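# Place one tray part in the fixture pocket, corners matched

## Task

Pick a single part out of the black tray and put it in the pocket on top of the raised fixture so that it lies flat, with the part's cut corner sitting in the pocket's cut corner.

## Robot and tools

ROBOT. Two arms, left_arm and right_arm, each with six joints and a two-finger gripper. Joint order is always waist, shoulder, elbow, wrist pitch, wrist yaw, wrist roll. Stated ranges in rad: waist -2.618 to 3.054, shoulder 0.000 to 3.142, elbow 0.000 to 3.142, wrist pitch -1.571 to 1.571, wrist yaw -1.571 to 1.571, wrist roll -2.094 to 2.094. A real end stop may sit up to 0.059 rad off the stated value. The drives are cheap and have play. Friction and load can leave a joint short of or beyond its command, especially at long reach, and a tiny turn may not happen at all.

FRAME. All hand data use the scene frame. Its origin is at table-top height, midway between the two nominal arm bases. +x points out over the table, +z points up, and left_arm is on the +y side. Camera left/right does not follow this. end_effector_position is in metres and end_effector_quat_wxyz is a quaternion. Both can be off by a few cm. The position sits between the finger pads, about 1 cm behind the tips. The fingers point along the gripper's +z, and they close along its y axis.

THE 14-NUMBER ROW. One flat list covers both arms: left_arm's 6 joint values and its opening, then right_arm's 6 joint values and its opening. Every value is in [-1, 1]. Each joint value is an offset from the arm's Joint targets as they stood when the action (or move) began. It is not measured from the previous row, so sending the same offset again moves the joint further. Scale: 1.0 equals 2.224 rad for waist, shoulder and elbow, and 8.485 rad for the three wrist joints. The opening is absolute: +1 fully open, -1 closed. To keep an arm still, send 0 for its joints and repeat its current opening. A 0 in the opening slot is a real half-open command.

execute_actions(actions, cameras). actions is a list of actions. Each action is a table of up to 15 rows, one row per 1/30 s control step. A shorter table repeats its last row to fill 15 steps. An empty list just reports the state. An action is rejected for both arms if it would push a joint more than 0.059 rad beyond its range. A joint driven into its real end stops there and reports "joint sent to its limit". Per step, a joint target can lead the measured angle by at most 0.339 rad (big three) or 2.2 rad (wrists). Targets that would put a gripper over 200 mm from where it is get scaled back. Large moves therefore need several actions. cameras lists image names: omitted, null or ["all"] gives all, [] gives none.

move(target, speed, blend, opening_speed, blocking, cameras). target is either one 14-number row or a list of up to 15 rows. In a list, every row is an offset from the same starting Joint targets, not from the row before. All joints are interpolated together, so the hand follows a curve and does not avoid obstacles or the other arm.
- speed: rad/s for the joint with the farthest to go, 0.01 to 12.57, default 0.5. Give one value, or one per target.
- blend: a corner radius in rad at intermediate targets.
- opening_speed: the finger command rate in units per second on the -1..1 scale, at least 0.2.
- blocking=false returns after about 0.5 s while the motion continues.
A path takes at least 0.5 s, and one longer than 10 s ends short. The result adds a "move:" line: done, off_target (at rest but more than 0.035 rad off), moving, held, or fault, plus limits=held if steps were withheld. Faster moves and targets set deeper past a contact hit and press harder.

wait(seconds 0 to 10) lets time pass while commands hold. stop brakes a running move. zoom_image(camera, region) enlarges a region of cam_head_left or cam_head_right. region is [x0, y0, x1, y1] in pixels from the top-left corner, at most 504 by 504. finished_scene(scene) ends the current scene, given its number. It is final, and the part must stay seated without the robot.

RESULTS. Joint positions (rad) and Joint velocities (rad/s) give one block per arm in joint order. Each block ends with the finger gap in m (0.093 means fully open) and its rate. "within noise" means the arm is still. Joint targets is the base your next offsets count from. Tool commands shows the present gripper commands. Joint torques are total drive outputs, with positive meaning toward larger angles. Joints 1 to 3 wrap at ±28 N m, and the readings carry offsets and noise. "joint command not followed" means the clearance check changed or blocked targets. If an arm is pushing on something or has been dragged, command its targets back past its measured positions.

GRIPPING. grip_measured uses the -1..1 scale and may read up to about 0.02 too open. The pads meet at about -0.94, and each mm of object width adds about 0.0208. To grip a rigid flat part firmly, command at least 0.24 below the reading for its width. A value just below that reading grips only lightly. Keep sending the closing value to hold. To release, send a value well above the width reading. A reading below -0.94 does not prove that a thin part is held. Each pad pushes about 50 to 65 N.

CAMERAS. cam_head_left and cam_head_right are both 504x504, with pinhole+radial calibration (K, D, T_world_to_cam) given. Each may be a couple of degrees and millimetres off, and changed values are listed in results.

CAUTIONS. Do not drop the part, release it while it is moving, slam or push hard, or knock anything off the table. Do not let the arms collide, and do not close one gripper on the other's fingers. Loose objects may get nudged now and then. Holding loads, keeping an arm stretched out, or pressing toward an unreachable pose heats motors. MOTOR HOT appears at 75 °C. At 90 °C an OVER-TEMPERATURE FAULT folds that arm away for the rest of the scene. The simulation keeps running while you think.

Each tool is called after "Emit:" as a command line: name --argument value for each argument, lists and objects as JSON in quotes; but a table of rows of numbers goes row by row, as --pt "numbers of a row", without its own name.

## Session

Emit:
execute_actions --actions '[]'

Scene clock: 0.00 s.
left_arm: end_effector_position=(+0.4156, +0.3669, +0.0745) grip_measured=+1.000 end_effector_quat_wxyz=(+0.538, -0.035, +0.841, +0.034) | right_arm: end_effector_position=(+0.3835, -0.2281, +0.0765) grip_measured=+1.000 end_effector_quat_wxyz=(+0.581, +0.015, +0.812, -0.045)
Joint positions: left_arm=[-0.017 1.558 0.394 0.729 -0.122 -0.037 0.093] | right_arm=[0.059 1.617 0.295 0.992 0.153 -0.007 0.093]
Joint velocities: within noise
Joint torques (N m): no reading
Motor temperatures (°C): left_arm=[26 28 30 26 28 28 25] | right_arm=[25 30 32 30 27 30 28]
Heat: left arm: 30 °C; right arm: 32 °C.
Joint targets: left_arm=[-0.017 1.551 0.402 0.734 -0.128 -0.041] | right_arm=[0.058 1.614 0.299 0.991 0.158 -0.002]
Tool commands: left_gripper/opening=+1.0 right_gripper/opening=+1.0

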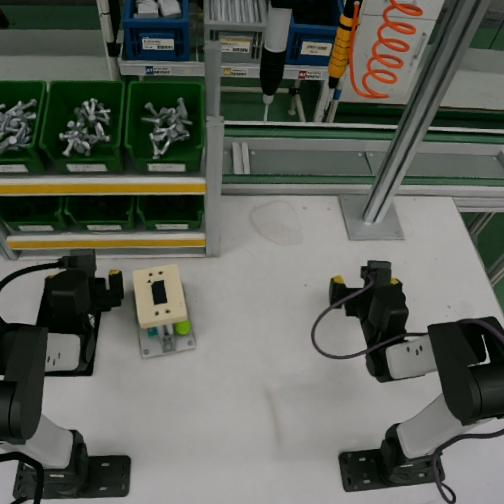

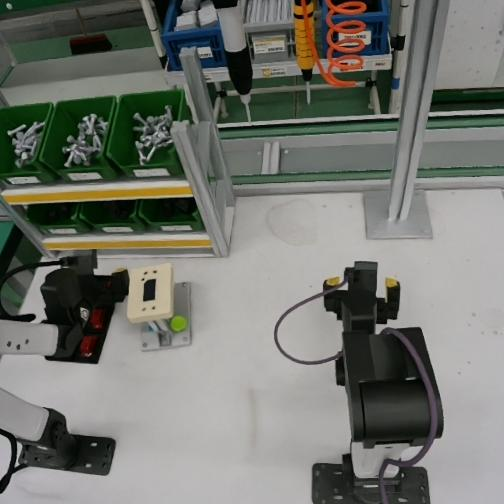

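Emit:
move --pt "0 -0.1578 0.2914 -0.0924 0.0151 0.0048 1 0 0 0 0 0 0 1" --pt "0.4047 -0.1578 0.2914 -0.0924 0.0151 0.0048 1 0 0 0 0 0 0 1" --speed 1.0 --blend 0.15

Emit:
zoom_image --camera "cam_head_left" --region '[30, 260, 110, 380]'

Emit:
zoom_image --camera "cam_head_right" --region '[40, 255, 130, 370]'

Emit:
zoom_image --camera "cam_head_left" --region '[120, 255, 205, 365]'

Emit:
zoom_image --camera "cam_head_right" --region '[115, 250, 200, 360]'

Scene clock: 41.07 s.
left_arm: end_effector_position=(+0.2968, +0.6746, +0.3263) grip_measured=+1.000 end_effector_quat_wxyz=(+0.576, -0.332, +0.701, +0.260) | right_arm: end_effector_position=(+0.3835, -0.2281, +0.0765) grip_measured=+1.000 end_effector_quat_wxyz=(+0.581, +0.015, +0.812, -0.045)
Joint positions: left_arm=[0.881 1.207 1.027 -0.023 0 -0.018 0.093] | right_arm=[0.059 1.617 0.295 0.992 0.153 -0.007 0.093]
Joint velocities: within noise
Joint torques (N m): left_arm=[0.38 -4.6 9.31 1.9 0.13 0.1] | right_arm=[0.36 -5.71 5.35 2.09 -0.03 0.07]
Motor temperatures (°C): left_arm=[26 30 33 31 28 28 25] | right_arm=[25 32 34 40 27 30 28]
Heat: left arm: 33 °C; right arm: 40 °C.
Joint targets: left_arm=[0.884 1.200 1.050 -0.050 0.000 -0.001] | right_arm=[0.058 1.614 0.299 0.991 0.158 -0.002]
move: done

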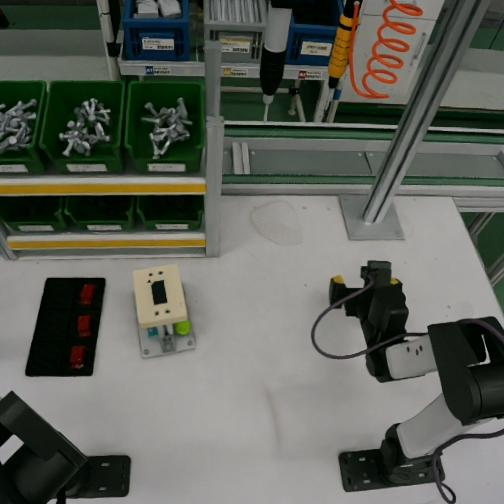

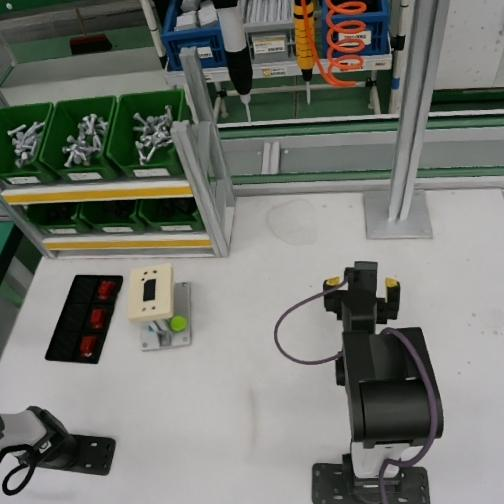

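Scaled by 4.200 from the camera's 504x504 image, which has a finer 720x720 frame.

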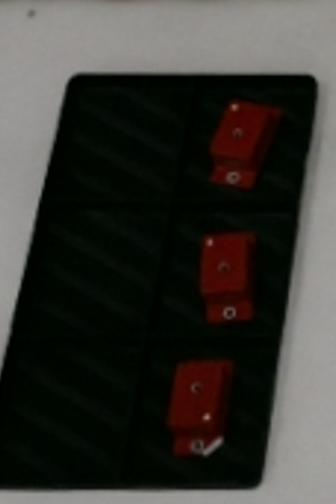

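Scaled by 4.383 from the camera's 504x504 image, which has a finer 720x720 frame.

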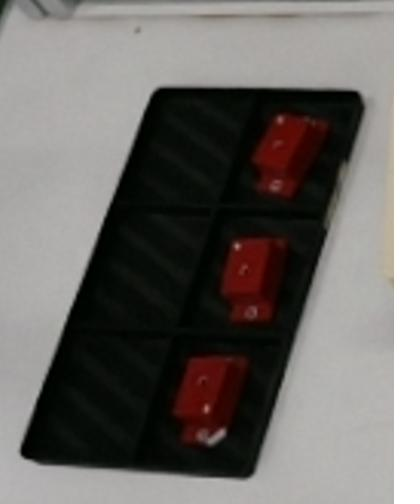

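Scaled by 4.582 from the camera's 504x504 image, which has a finer 720x720 frame.

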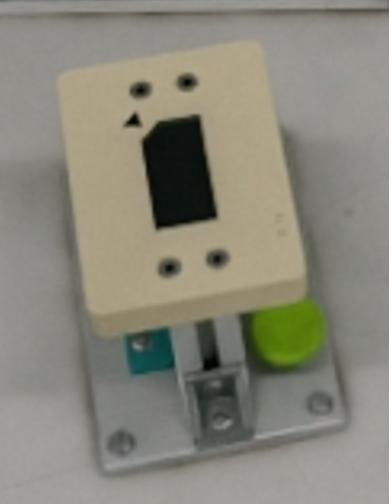

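Scaled by 4.582 from the camera's 504x504 image, which has a finer 720x720 frame.

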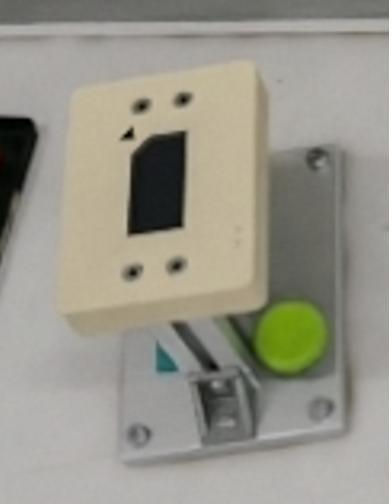

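Emit:
zoom_image --camera "cam_head_left" --region '[66, 306, 102, 342]'

Emit:
zoom_image --camera "cam_head_right" --region '[80, 298, 116, 334]'

Emit:
zoom_image --camera "cam_head_left" --region '[142, 272, 178, 308]'

Emit:
zoom_image --camera "cam_head_right" --region '[130, 272, 166, 308]'

Scaled by 14.000 from the camera's 504x504 image, which has a finer 720x720 frame.

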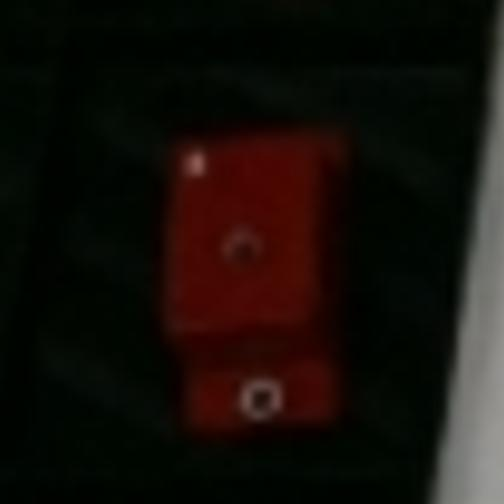

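Scaled by 14.000 from the camera's 504x504 image, which has a finer 720x720 frame.

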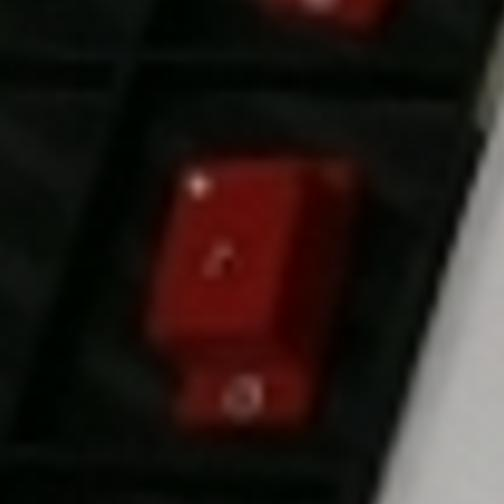

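Scaled by 14.000 from the camera's 504x504 image, which has a finer 720x720 frame.

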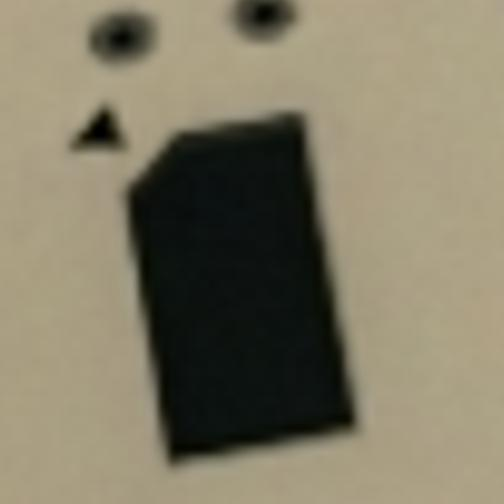

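Scaled by 14.000 from the camera's 504x504 image, which has a finer 720x720 frame.

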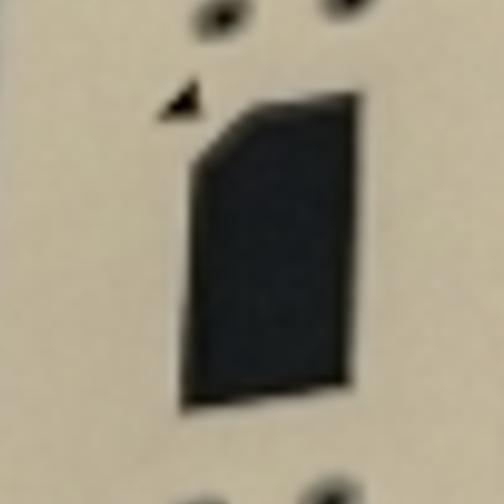

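Emit:
move --target '[-0.3408,0.2082,0.1169,-0.1367,0,0.0113,0.1, 0,0,0,0,0,0,1]' --speed 0.8

Emit:
zoom_image --camera "cam_head_left" --region '[50, 280, 130, 360]'

Emit:
zoom_image --camera "cam_head_right" --region '[60, 270, 140, 350]'

Scene clock: 160.40 s.
left_arm: end_effector_position=(+0.3175, +0.3903, +0.1003) grip_measured=+0.102 end_effector_quat_wxyz=(-0.002, -0.017, +1.000, -0.002) | right_arm: end_effector_position=(+0.3835, -0.2281, +0.0765) grip_measured=+1.000 end_effector_quat_wxyz=(+0.581, +0.015, +0.812, -0.045)
Joint positions: left_arm=[0.126 1.655 1.28 -1.2 0.003 0.078 0.05] | right_arm=[0.059 1.617 0.295 0.992 0.153 -0.007 0.093]
Joint velocities: within noise
Joint torques (N m): left_arm=[0.12 -5.68 8.4 0.18 0.14 0.12] | right_arm=[0.35 -5.71 5.37 2.1 -0.03 0.07]
Motor temperatures (°C): left_arm=[26 30 43 33 28 28 25] | right_arm=[25 33 35 48 27 30 27]
Heat: left arm: 43 °C; right arm: 48 °C.
Joint targets: left_arm=[0.126 1.663 1.310 -1.209 0.000 0.095] | right_arm=[0.058 1.614 0.299 0.991 0.158 -0.002]
move: done

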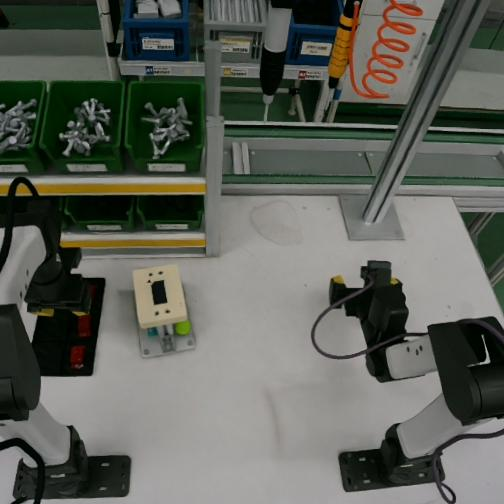

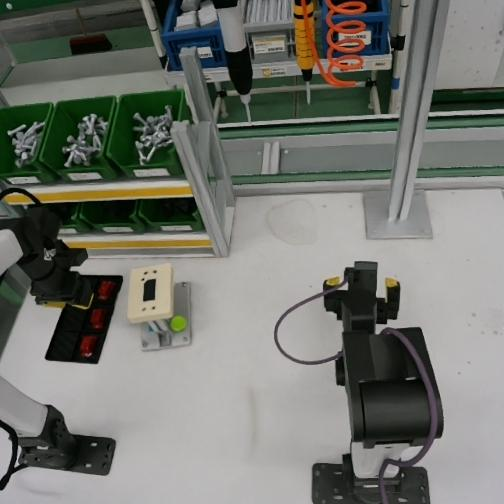

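Scaled by 6.300 from the camera's 504x504 image, which has a finer 720x720 frame.

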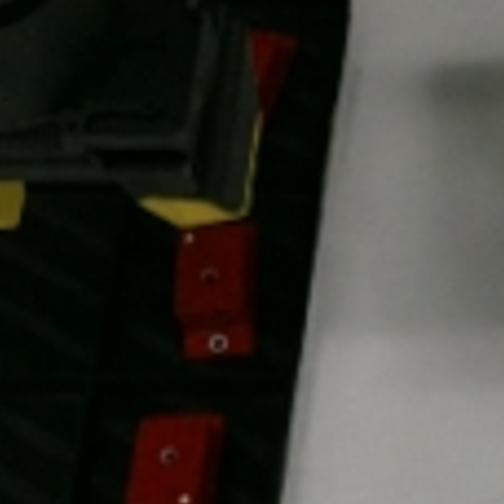

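Scaled by 6.300 from the camera's 504x504 image, which has a finer 720x720 frame.

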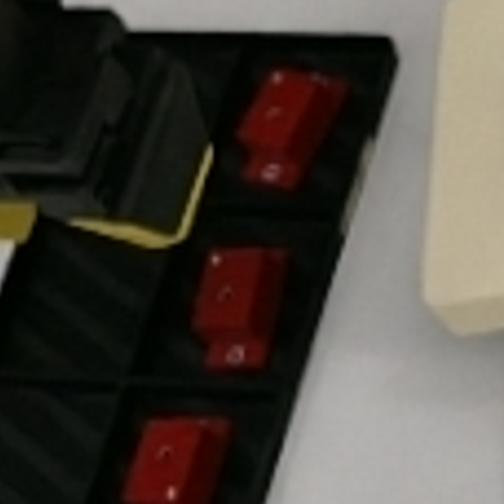

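Emit:
move --target '[-0.0364,0.0162,-0.0764,0.0235,0,-0.013,0.1, 0,0,0,0,0,0,1]' --speed 0.4

Emit:
zoom_image --camera "cam_head_left" --region '[50, 290, 120, 360]'

Emit:
zoom_image --camera "cam_head_right" --region '[60, 280, 130, 350]'

Scene clock: 218.97 s.
left_arm: end_effector_position=(+0.3190, +0.3676, +0.0576) grip_measured=+0.102 end_effector_quat_wxyz=(-0.003, -0.016, +1.000, -0.002) | right_arm: end_effector_position=(+0.3835, -0.2281, +0.0765) grip_measured=+1.000 end_effector_quat_wxyz=(+0.581, +0.015, +0.812, -0.045)
Joint positions: left_arm=[0.048 1.692 1.148 -1.032 0.003 0.002 0.05] | right_arm=[0.059 1.617 0.295 0.992 0.153 -0.007 0.093]
Joint velocities: within noise
Joint torques (N m): left_arm=[-0.18 -5.86 5.18 0.53 0.12 -0.12] | right_arm=[0.35 -5.71 5.35 2.09 -0.03 0.07]
Motor temperatures (°C): left_arm=[26 31 41 29 28 28 25] | right_arm=[25 34 35 51 27 30 27]
Heat: left arm: 41 °C; right arm: 51 °C.
Joint targets: left_arm=[0.044 1.699 1.140 -1.010 0.000 -0.015] | right_arm=[0.058 1.614 0.299 0.991 0.158 -0.002]
move: done

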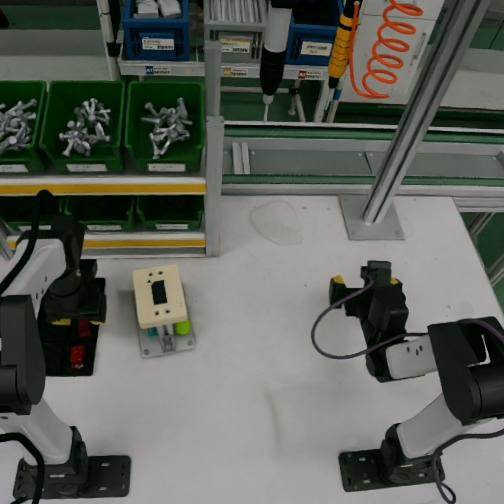

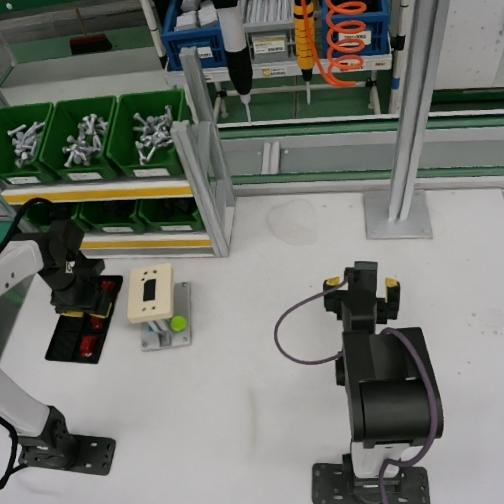

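Scaled by 7.200 from the camera's 504x504 image, which has a finer 720x720 frame.

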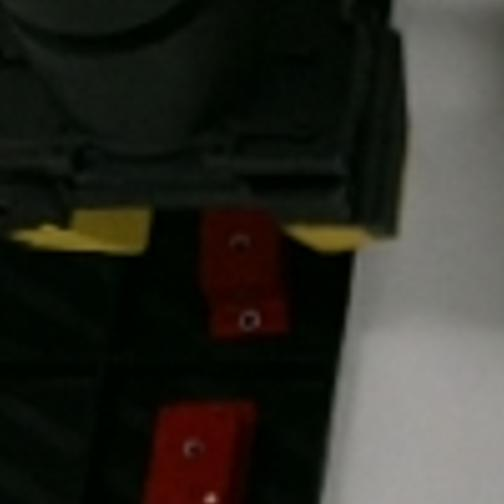

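Scaled by 7.200 from the camera's 504x504 image, which has a finer 720x720 frame.

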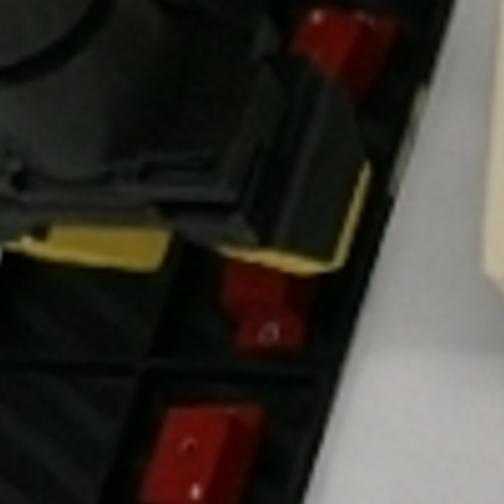

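Emit:
move --target '[0.0083,0.0229,-0.0202,0.0119,0,0.0051,0.1, 0,0,0,0,0,0,1]' --speed 0.2

Emit:
zoom_image --camera "cam_head_left" --region '[50, 290, 120, 360]'

Emit:
zoom_image --camera "cam_head_right" --region '[60, 280, 130, 350]'

Scene clock: 262.93 s.
left_arm: end_effector_position=(+0.3253, +0.3704, +0.0338) grip_measured=+0.102 end_effector_quat_wxyz=(+0.001, -0.016, +1.000, -0.002) | right_arm: end_effector_position=(+0.3835, -0.2281, +0.0765) grip_measured=+1.000 end_effector_quat_wxyz=(+0.581, +0.015, +0.812, -0.045)
Joint positions: left_arm=[0.057 1.741 1.104 -0.933 0.003 0.011 0.05] | right_arm=[0.059 1.617 0.295 0.992 0.153 -0.007 0.093]
Joint velocities: within noise
Joint torques (N m): left_arm=[0.58 -5.9 4.86 0.53 0.12 0.12] | right_arm=[0.36 -5.71 5.37 2.09 -0.03 0.07]
Motor temperatures (°C): left_arm=[26 33 37 29 28 28 25] | right_arm=[25 34 35 53 27 30 27]
Heat: left arm: 37 °C; right arm: 53 °C.
Joint targets: left_arm=[0.063 1.750 1.095 -0.909 0.000 0.028] | right_arm=[0.058 1.614 0.299 0.991 0.158 -0.002]
move: done

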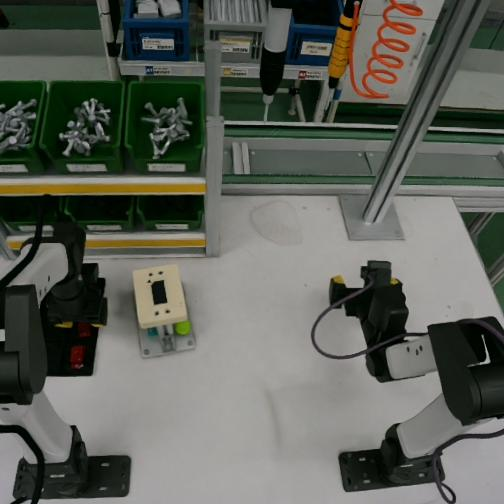

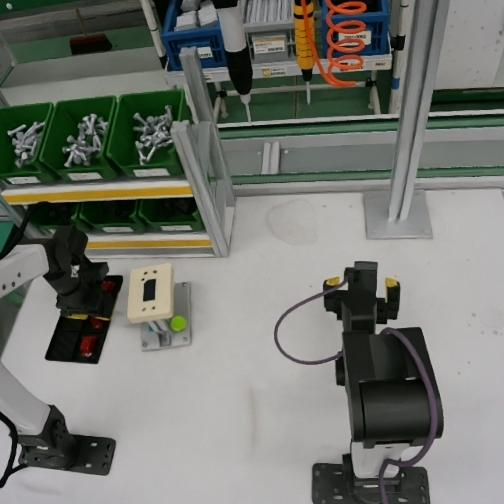

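Scaled by 7.200 from the camera's 504x504 image, which has a finer 720x720 frame.

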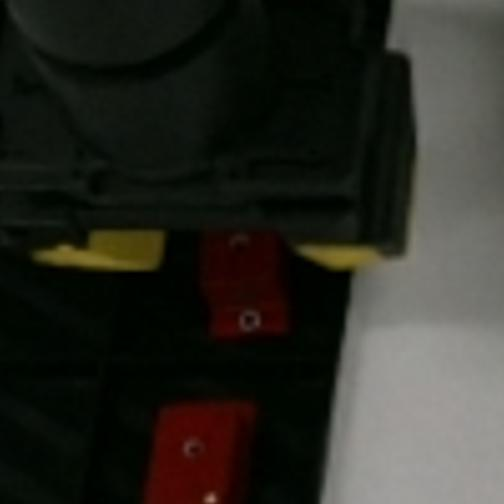

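Scaled by 7.200 from the camera's 504x504 image, which has a finer 720x720 frame.

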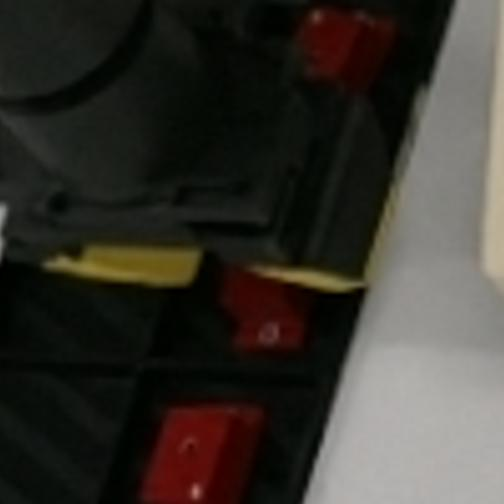

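Emit:
move --target '[0,0.0072,-0.0109,0.0047,0,0,0.1, 0,0,0,0,0,0,1]' --speed 0.08 --cameras '[]'

Emit:
move --target '[0,0.0036,-0.0055,0.0024,0,0,0.1, 0,0,0,0,0,0,1]' --speed 0.08 --cameras '[]'

Scene clock: 282.07 s.
left_arm: end_effector_position=(+0.3245, +0.3704, +0.0251) grip_measured=+0.102 end_effector_quat_wxyz=(-0.001, -0.015, +1.000, -0.002) | right_arm: end_effector_position=(+0.3835, -0.2281, +0.0765) grip_measured=+1.000 end_effector_quat_wxyz=(+0.581, +0.015, +0.812, -0.045)
Joint positions: left_arm=[0.057 1.754 1.082 -0.901 0.003 0.013 0.05] | right_arm=[0.059 1.617 0.295 0.992 0.153 -0.007 0.093]
Joint velocities: within noise
Joint torques (N m): left_arm=[0.53 -5.7 4.63 0.66 0.13 0.11] | right_arm=[0.36 -5.71 5.37 2.09 -0.03 0.07]
Motor temperatures (°C): left_arm=[26 32 36 28 28 28 25] | right_arm=[25 34 35 54 27 30 27]
Heat: left arm: 36 °C; right arm: 54 °C.
Joint targets: left_arm=[0.063 1.766 1.071 -0.869 0.000 0.028] | right_arm=[0.058 1.614 0.299 0.991 0.158 -0.002]
move: done
No camera images: "cameras" was empty.

Scene clock: 282.77 s.
left_arm: end_effector_position=(+0.3245, +0.3701, +0.0246) grip_measured=+0.102 end_effector_quat_wxyz=(+0.000, -0.014, +1.000, -0.002) | right_arm: end_effector_position=(+0.3835, -0.2281, +0.0765) grip_measured=+1.000 end_effector_quat_wxyz=(+0.581, +0.015, +0.812, -0.045)
Joint positions: left_arm=[0.057 1.754 1.08 -0.897 0.005 0.014 0.05] | right_arm=[0.059 1.617 0.295 0.992 0.153 -0.007 0.093]
Joint velocities: within noise
Joint torques (N m): left_arm=[0.44 -5.09 3.75 0.83 0.11 0.09] | right_arm=[0.35 -5.71 5.35 2.09 -0.03 0.07]
Motor temperatures (°C): left_arm=[26 32 36 28 28 28 25] | right_arm=[25 34 35 54 27 30 27]
Heat: left arm: 36 °C; right arm: 54 °C.
Joint targets: left_arm=[0.063 1.774 1.058 -0.849 0.000 0.028] | right_arm=[0.058 1.614 0.299 0.991 0.158 -0.002]
move: off_target (left_arm); left_arm: the wrist pitch is farthest, 0.049 rad from its target
No camera images: "cameras" was empty.

Emit:
move --pt "0.0027 -0.0153 0.0324 -0.0095 0 0 0.1 0 0 0 0 0 0 1" --pt "0.0027 -0.0052 0.0083 -0.0034 0 0 0.1 0 0 0 0 0 0 1" --speed 0.15

Emit:
zoom_image --camera "cam_head_left" --region '[60, 300, 110, 350]'

Emit:
zoom_image --camera "cam_head_right" --region '[70, 290, 120, 340]'

Scene clock: 307.83 s.
left_arm: end_effector_position=(+0.3259, +0.3719, +0.0261) grip_measured=+0.102 end_effector_quat_wxyz=(+0.001, -0.017, +1.000, -0.002) | right_arm: end_effector_position=(+0.3835, -0.2281, +0.0765) grip_measured=+1.000 end_effector_quat_wxyz=(+0.581, +0.015, +0.812, -0.045)
Joint positions: left_arm=[0.063 1.754 1.086 -0.901 0.005 0.016 0.05] | right_arm=[0.059 1.617 0.295 0.992 0.153 -0.007 0.093]
Joint velocities: within noise
Joint torques (N m): left_arm=[0.59 -6.02 4.83 0.53 0.11 0.09] | right_arm=[0.35 -5.7 5.37 2.1 -0.03 0.07]
Motor temperatures (°C): left_arm=[26 32 35 28 28 28 25] | right_arm=[25 34 35 55 27 30 27]
Heat: left arm: 35 °C; right arm: 55 °C.
Joint targets: left_arm=[0.069 1.763 1.077 -0.878 0.000 0.028] | right_arm=[0.058 1.614 0.299 0.991 0.158 -0.002]
move: done

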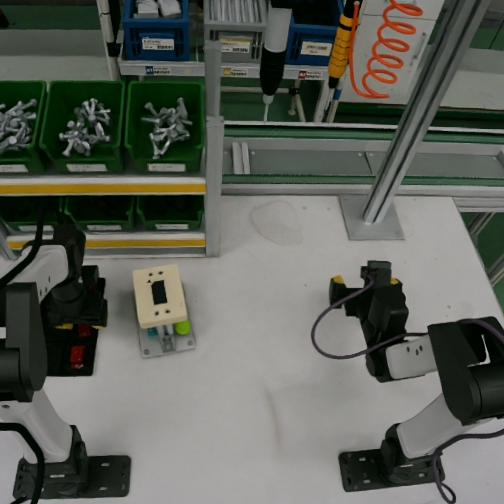

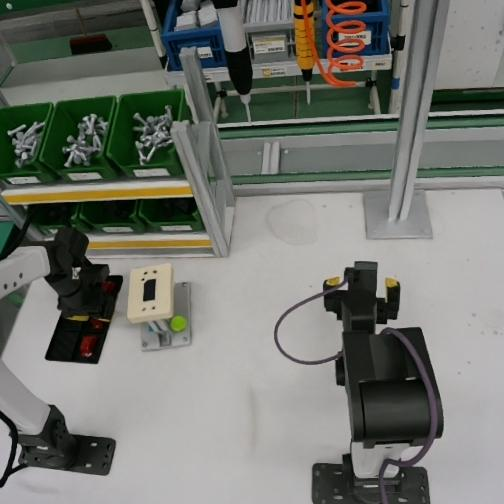

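Scaled by 10.080 from the camera's 504x504 image, which has a finer 720x720 frame.

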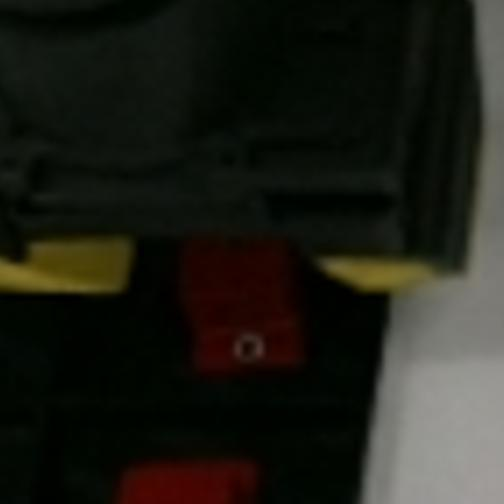

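Scaled by 10.080 from the camera's 504x504 image, which has a finer 720x720 frame.

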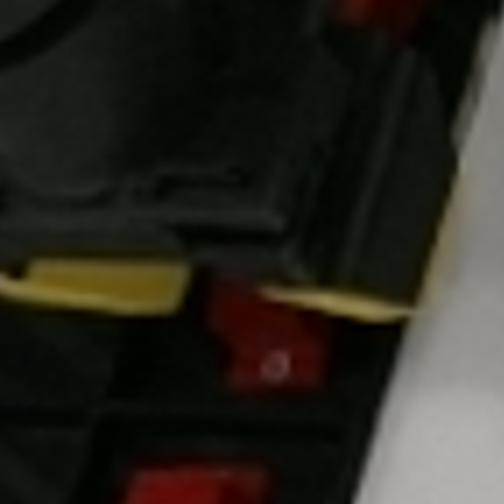

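Emit:
move --target '[0,0,0,0,0,0,-0.75, 0,0,0,0,0,0,1]' --opening_speed 1.0

Emit:
zoom_image --camera "cam_head_left" --region '[60, 300, 110, 350]'

Emit:
zoom_image --camera "cam_head_right" --region '[70, 290, 120, 340]'

Scene clock: 320.87 s.
left_arm: end_effector_position=(+0.3259, +0.3727, +0.0261) grip_measured=-0.615 end_effector_quat_wxyz=(+0.001, -0.017, +1.000, +0.000) | right_arm: end_effector_position=(+0.3835, -0.2281, +0.0765) grip_measured=+1.000 end_effector_quat_wxyz=(+0.581, +0.015, +0.812, -0.045)
Joint positions: left_arm=[0.063 1.754 1.086 -0.901 0 0.016 0.016] | right_arm=[0.059 1.617 0.295 0.992 0.153 -0.007 0.093]
Joint velocities: within noise
Joint torques (N m): left_arm=[0.57 -6.01 4.82 0.55 0.09 0.08] | right_arm=[0.35 -5.7 5.35 2.09 -0.03 0.07]
Motor temperatures (°C): left_arm=[26 33 35 28 28 28 25] | right_arm=[25 34 35 56 27 30 27]
Heat: left arm: 35 °C; right arm: 56 °C.
Joint targets: left_arm=[0.069 1.763 1.077 -0.878 0.000 0.028] | right_arm=[0.058 1.614 0.299 0.991 0.158 -0.002]
move: done

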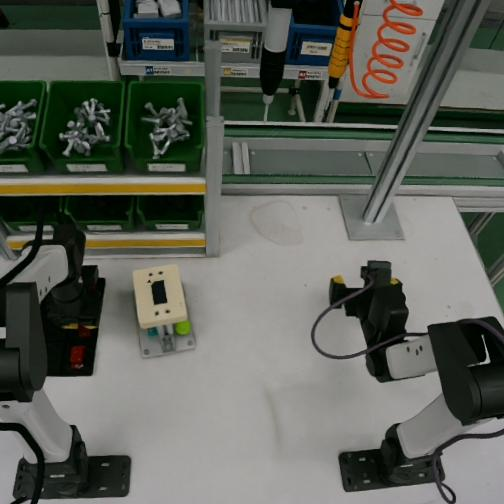

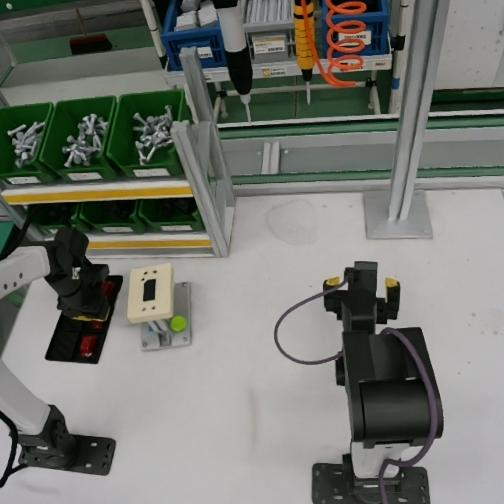

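Scaled by 10.080 from the camera's 504x504 image, which has a finer 720x720 frame.

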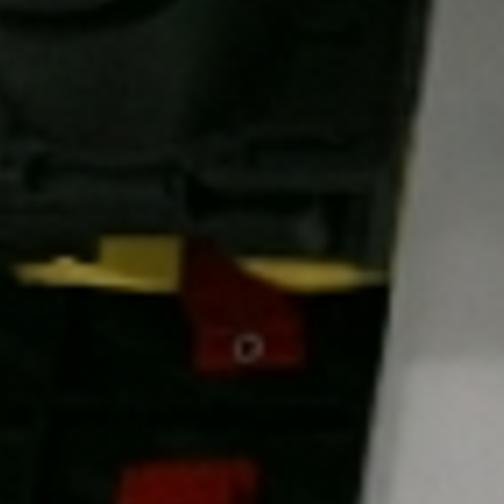

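Scaled by 10.080 from the camera's 504x504 image, which has a finer 720x720 frame.

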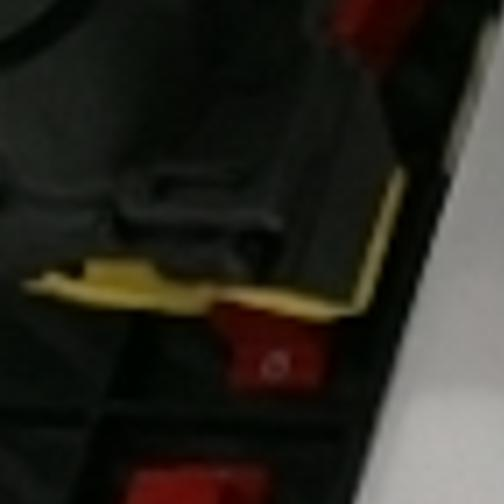

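Emit:
move --pt "0 -0.0328 0.2329 -0.0698 0 0 -0.75 0 0 0 0 0 0 1" --pt "-0.2244 0.0625 0.3476 -0.0757 0 -0.0758 -0.75 0 0 0 0 0 0 1" --speed 0.5 --blend 0.05

Emit:
zoom_image --camera "cam_head_left" --region '[120, 250, 200, 330]'

Emit:
zoom_image --camera "cam_head_right" --region '[110, 250, 190, 330]'

Scene clock: 360.00 s.
left_arm: end_effector_position=(+0.3424, +0.2068, +0.1627) grip_measured=-0.630 end_effector_quat_wxyz=(-0.008, -0.075, +0.997, +0.002) | right_arm: end_effector_position=(+0.3835, -0.2281, +0.0765) grip_measured=+1.000 end_effector_quat_wxyz=(+0.581, +0.015, +0.812, -0.045)
Joint positions: left_arm=[-0.432 1.893 1.817 -1.51 0.005 -0.596 0.015] | right_arm=[0.059 1.617 0.295 0.992 0.153 -0.007 0.093]
Joint velocities: within noise
Joint torques (N m): left_arm=[0.23 -7.47 8.46 0.14 0.07 -0.16] | right_arm=[0.35 -5.7 5.37 2.09 -0.03 0.07]
Motor temperatures (°C): left_arm=[26 34 35 28 28 28 26] | right_arm=[25 34 35 57 27 30 27]
Heat: left arm: 35 °C; right arm: 57 °C.
Joint targets: left_arm=[-0.430 1.902 1.850 -1.520 0.000 -0.615] | right_arm=[0.058 1.614 0.299 0.991 0.158 -0.002]
move: done

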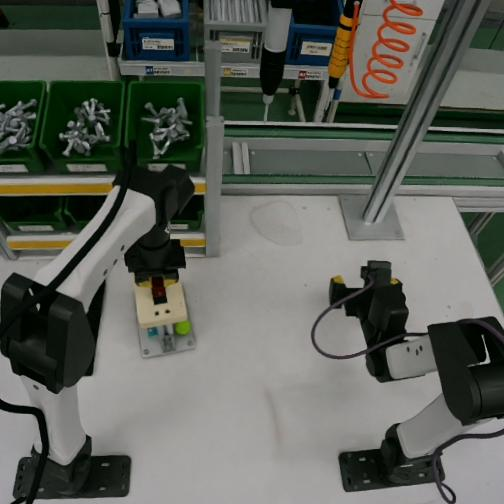

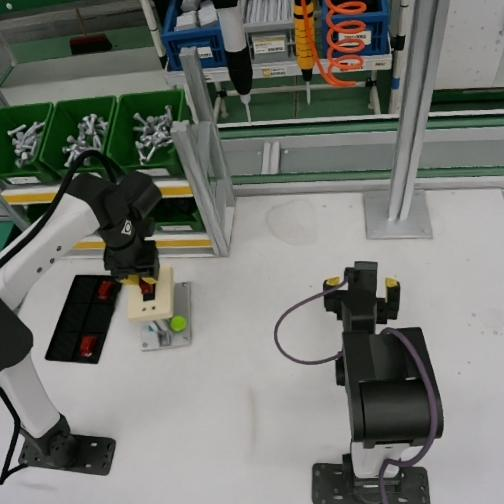

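Scaled by 6.300 from the camera's 504x504 image, which has a finer 720x720 frame.

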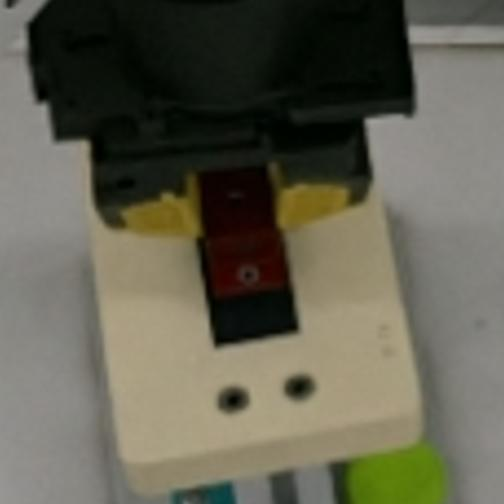

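Scaled by 6.300 from the camera's 504x504 image, which has a finer 720x720 frame.

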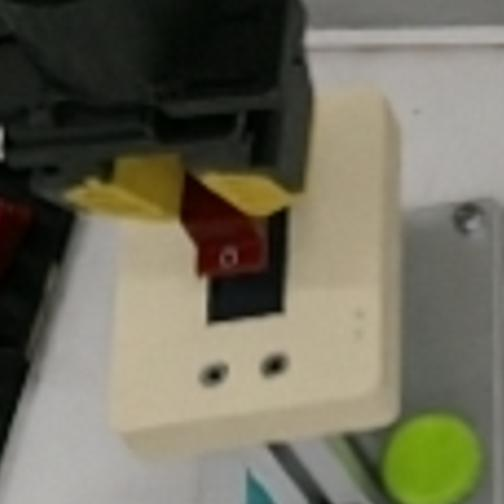

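Very close. Zoom for alignment.

Emit:
zoom_image --camera "cam_head_left" --region '[144, 276, 176, 308]'

Emit:
zoom_image --camera "cam_head_right" --region '[132, 276, 164, 308]'

Scaled by 15.750 from the camera's 504x504 image, which has a finer 720x720 frame.

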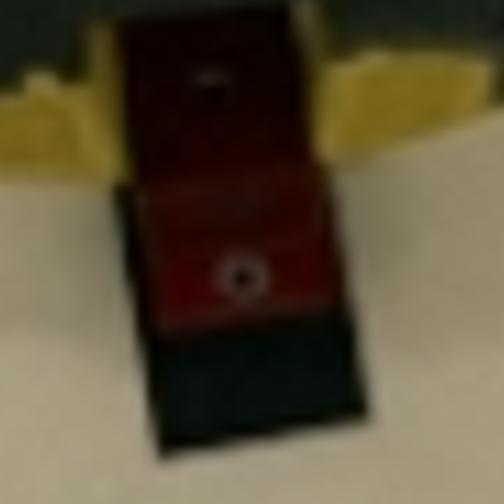

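Scaled by 15.750 from the camera's 504x504 image, which has a finer 720x720 frame.

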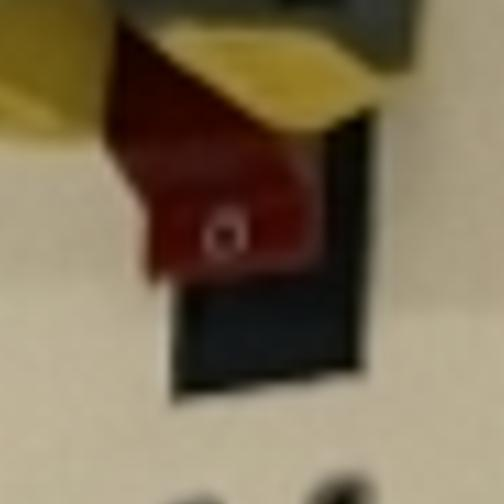

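Emit:
move --target '[-0.0036,-0.0297,-0.0585,0.0108,0,-0.0051,-0.75, 0,0,0,0,0,0,1]' --speed 0.15

Emit:
zoom_image --camera "cam_head_left" --region '[144, 276, 176, 308]'

Emit:
zoom_image --camera "cam_head_right" --region '[132, 276, 164, 308]'

Scene clock: 413.43 s.
left_arm: end_effector_position=(+0.3385, +0.2086, +0.1473) grip_measured=-0.630 end_effector_quat_wxyz=(-0.010, -0.096, +0.995, +0.003) | right_arm: end_effector_position=(+0.3835, -0.2281, +0.0765) grip_measured=+1.000 end_effector_quat_wxyz=(+0.581, +0.015, +0.812, -0.045)
Joint positions: left_arm=[-0.432 1.873 1.728 -1.447 0.005 -0.639 0.015] | right_arm=[0.059 1.617 0.295 0.992 0.153 -0.007 0.093]
Joint velocities: within noise
Joint torques (N m): left_arm=[-0.34 -11.02 5.19 0.41 0.09 -0.17] | right_arm=[0.35 -5.71 5.35 2.09 -0.03 0.07]
Motor temperatures (°C): left_arm=[26 36 40 27 28 28 27] | right_arm=[25 34 35 59 27 30 27]
Heat: left arm: 40 °C; right arm: 59 °C.
Joint targets: left_arm=[-0.438 1.836 1.720 -1.428 0.000 -0.658] | right_arm=[0.058 1.614 0.299 0.991 0.158 -0.002]
move: off_target (left_arm); left_arm: the shoulder is farthest, 0.037 rad from its target

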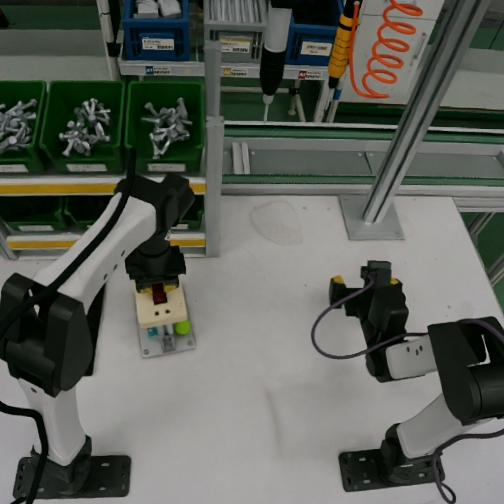

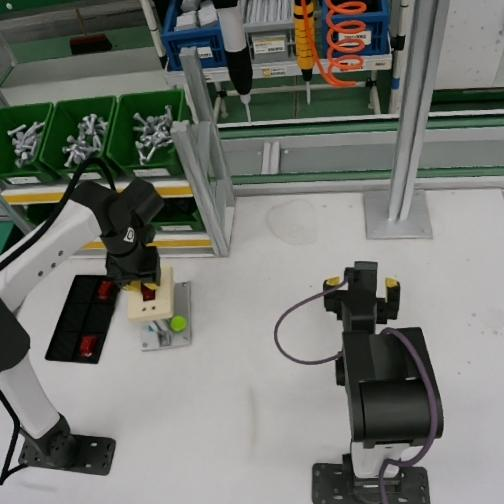

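Scaled by 15.750 from the camera's 504x504 image, which has a finer 720x720 frame.

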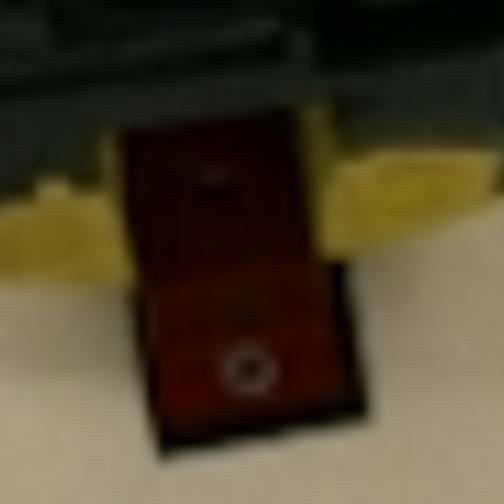

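Scaled by 15.750 from the camera's 504x504 image, which has a finer 720x720 frame.

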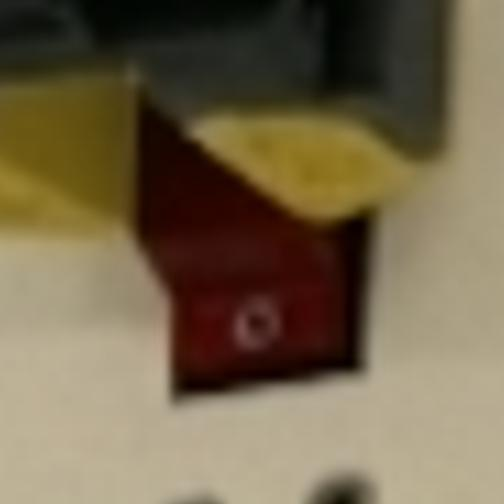

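Emit:
move --target '[0,0.0144,0,0,0,-0.0041,-0.75, 0,0,0,0,0,0,1]' --speed 0.1

Emit:
zoom_image --camera "cam_head_left" --region '[144, 276, 176, 308]'

Emit:
zoom_image --camera "cam_head_right" --region '[132, 276, 164, 308]'

Scene clock: 455.47 s.
left_arm: end_effector_position=(+0.3389, +0.2085, +0.1473) grip_measured=-0.630 end_effector_quat_wxyz=(-0.009, -0.114, +0.993, +0.003) | right_arm: end_effector_position=(+0.3835, -0.2281, +0.0765) grip_measured=+1.000 end_effector_quat_wxyz=(+0.581, +0.015, +0.812, -0.045)
Joint positions: left_arm=[-0.432 1.873 1.728 -1.445 0.005 -0.675 0.015] | right_arm=[0.059 1.617 0.295 0.992 0.153 -0.007 0.093]
Joint velocities: within noise
Joint torques (N m): left_arm=[-0.39 -8.4 5.19 0.44 0.07 -0.18] | right_arm=[0.35 -5.7 5.35 2.1 -0.03 0.07]
Motor temperatures (°C): left_arm=[26 40 37 27 28 28 27] | right_arm=[25 34 35 60 27 30 27]
Heat: left arm: 40 °C; right arm: 60 °C.
Joint targets: left_arm=[-0.438 1.868 1.720 -1.428 0.000 -0.693] | right_arm=[0.058 1.614 0.299 0.991 0.158 -0.002]
move: done

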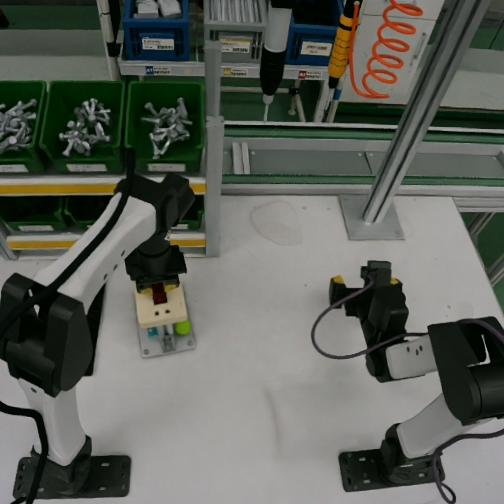

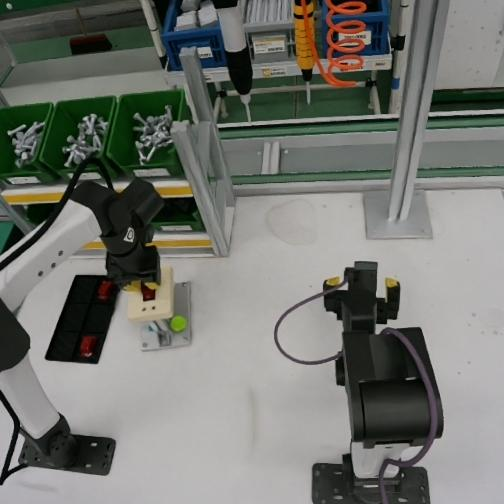

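Scaled by 15.750 from the camera's 504x504 image, which has a finer 720x720 frame.

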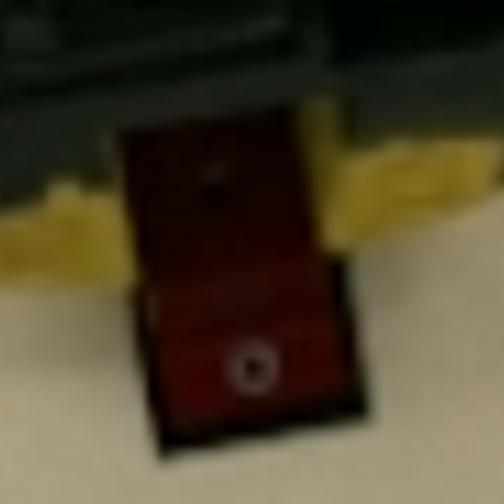

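Scaled by 15.750 from the camera's 504x504 image, which has a finer 720x720 frame.

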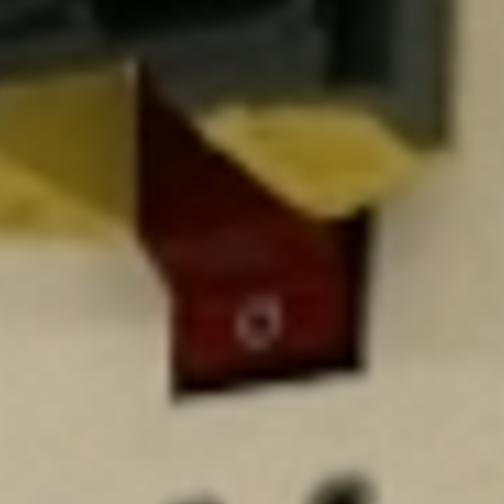

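Emit:
move --pt "0 -0.0144 0 0 0 0 -0.75 0 0 0 0 0 0 1" --pt "0 -0.027 -0.0162 0.0033 0 0 -0.75 0 0 0 0 0 0 1" --speed 0.1

Emit:
zoom_image --camera "cam_head_left" --region '[144, 276, 176, 308]'

Emit:
zoom_image --camera "cam_head_right" --region '[132, 276, 164, 308]'

Scene clock: 511.63 s.
left_arm: end_effector_position=(+0.3362, +0.2097, +0.1469) grip_measured=-0.630 end_effector_quat_wxyz=(-0.003, -0.114, +0.993, -0.001) | right_arm: end_effector_position=(+0.3835, -0.2281, +0.0765) grip_measured=+1.000 end_effector_quat_wxyz=(+0.581, +0.015, +0.812, -0.045)
Joint positions: left_arm=[-0.432 1.846 1.692 -1.421 0.005 -0.675 0.015] | right_arm=[0.059 1.617 0.295 0.992 0.153 -0.007 0.093]
Joint velocities: within noise
Joint torques (N m): left_arm=[-0.43 -10.88 5.24 0.48 0.07 -0.16] | right_arm=[0.35 -5.7 5.37 2.1 -0.03 0.07]
Motor temperatures (°C): left_arm=[26 39 36 27 28 28 28] | right_arm=[25 34 35 61 27 30 27]
Heat: left arm: 39 °C; right arm: 61 °C.
Joint targets: left_arm=[-0.438 1.808 1.684 -1.400 0.000 -0.693] | right_arm=[0.058 1.614 0.299 0.991 0.158 -0.002]
move: off_target (left_arm); left_arm: the shoulder is farthest, 0.038 rad from its target

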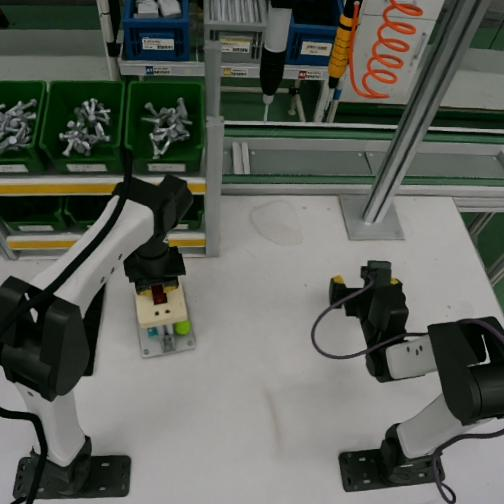

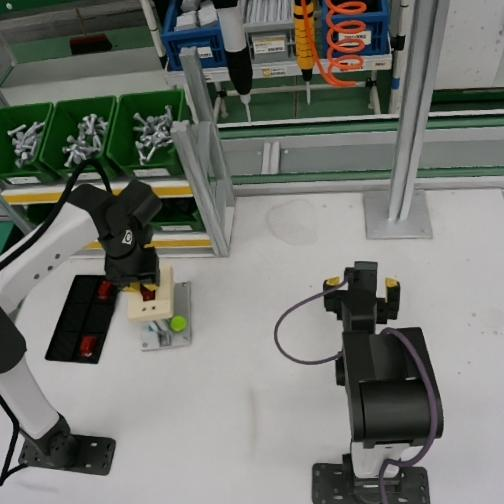

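Scaled by 15.750 from the camera's 504x504 image, which has a finer 720x720 frame.

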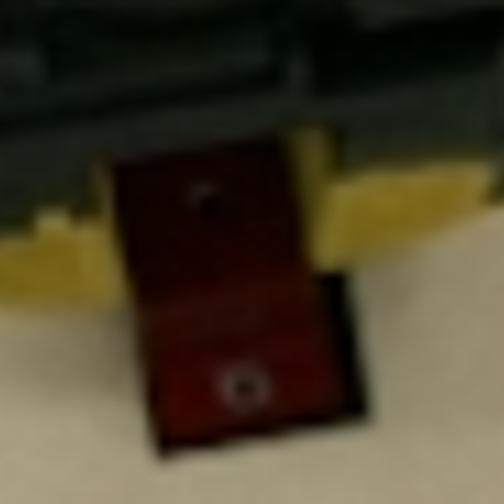

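Scaled by 15.750 from the camera's 504x504 image, which has a finer 720x720 frame.

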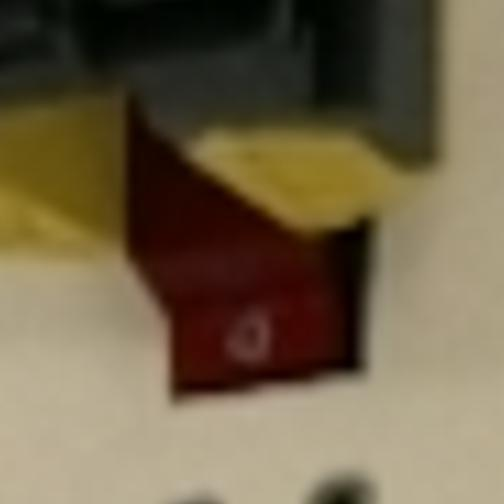

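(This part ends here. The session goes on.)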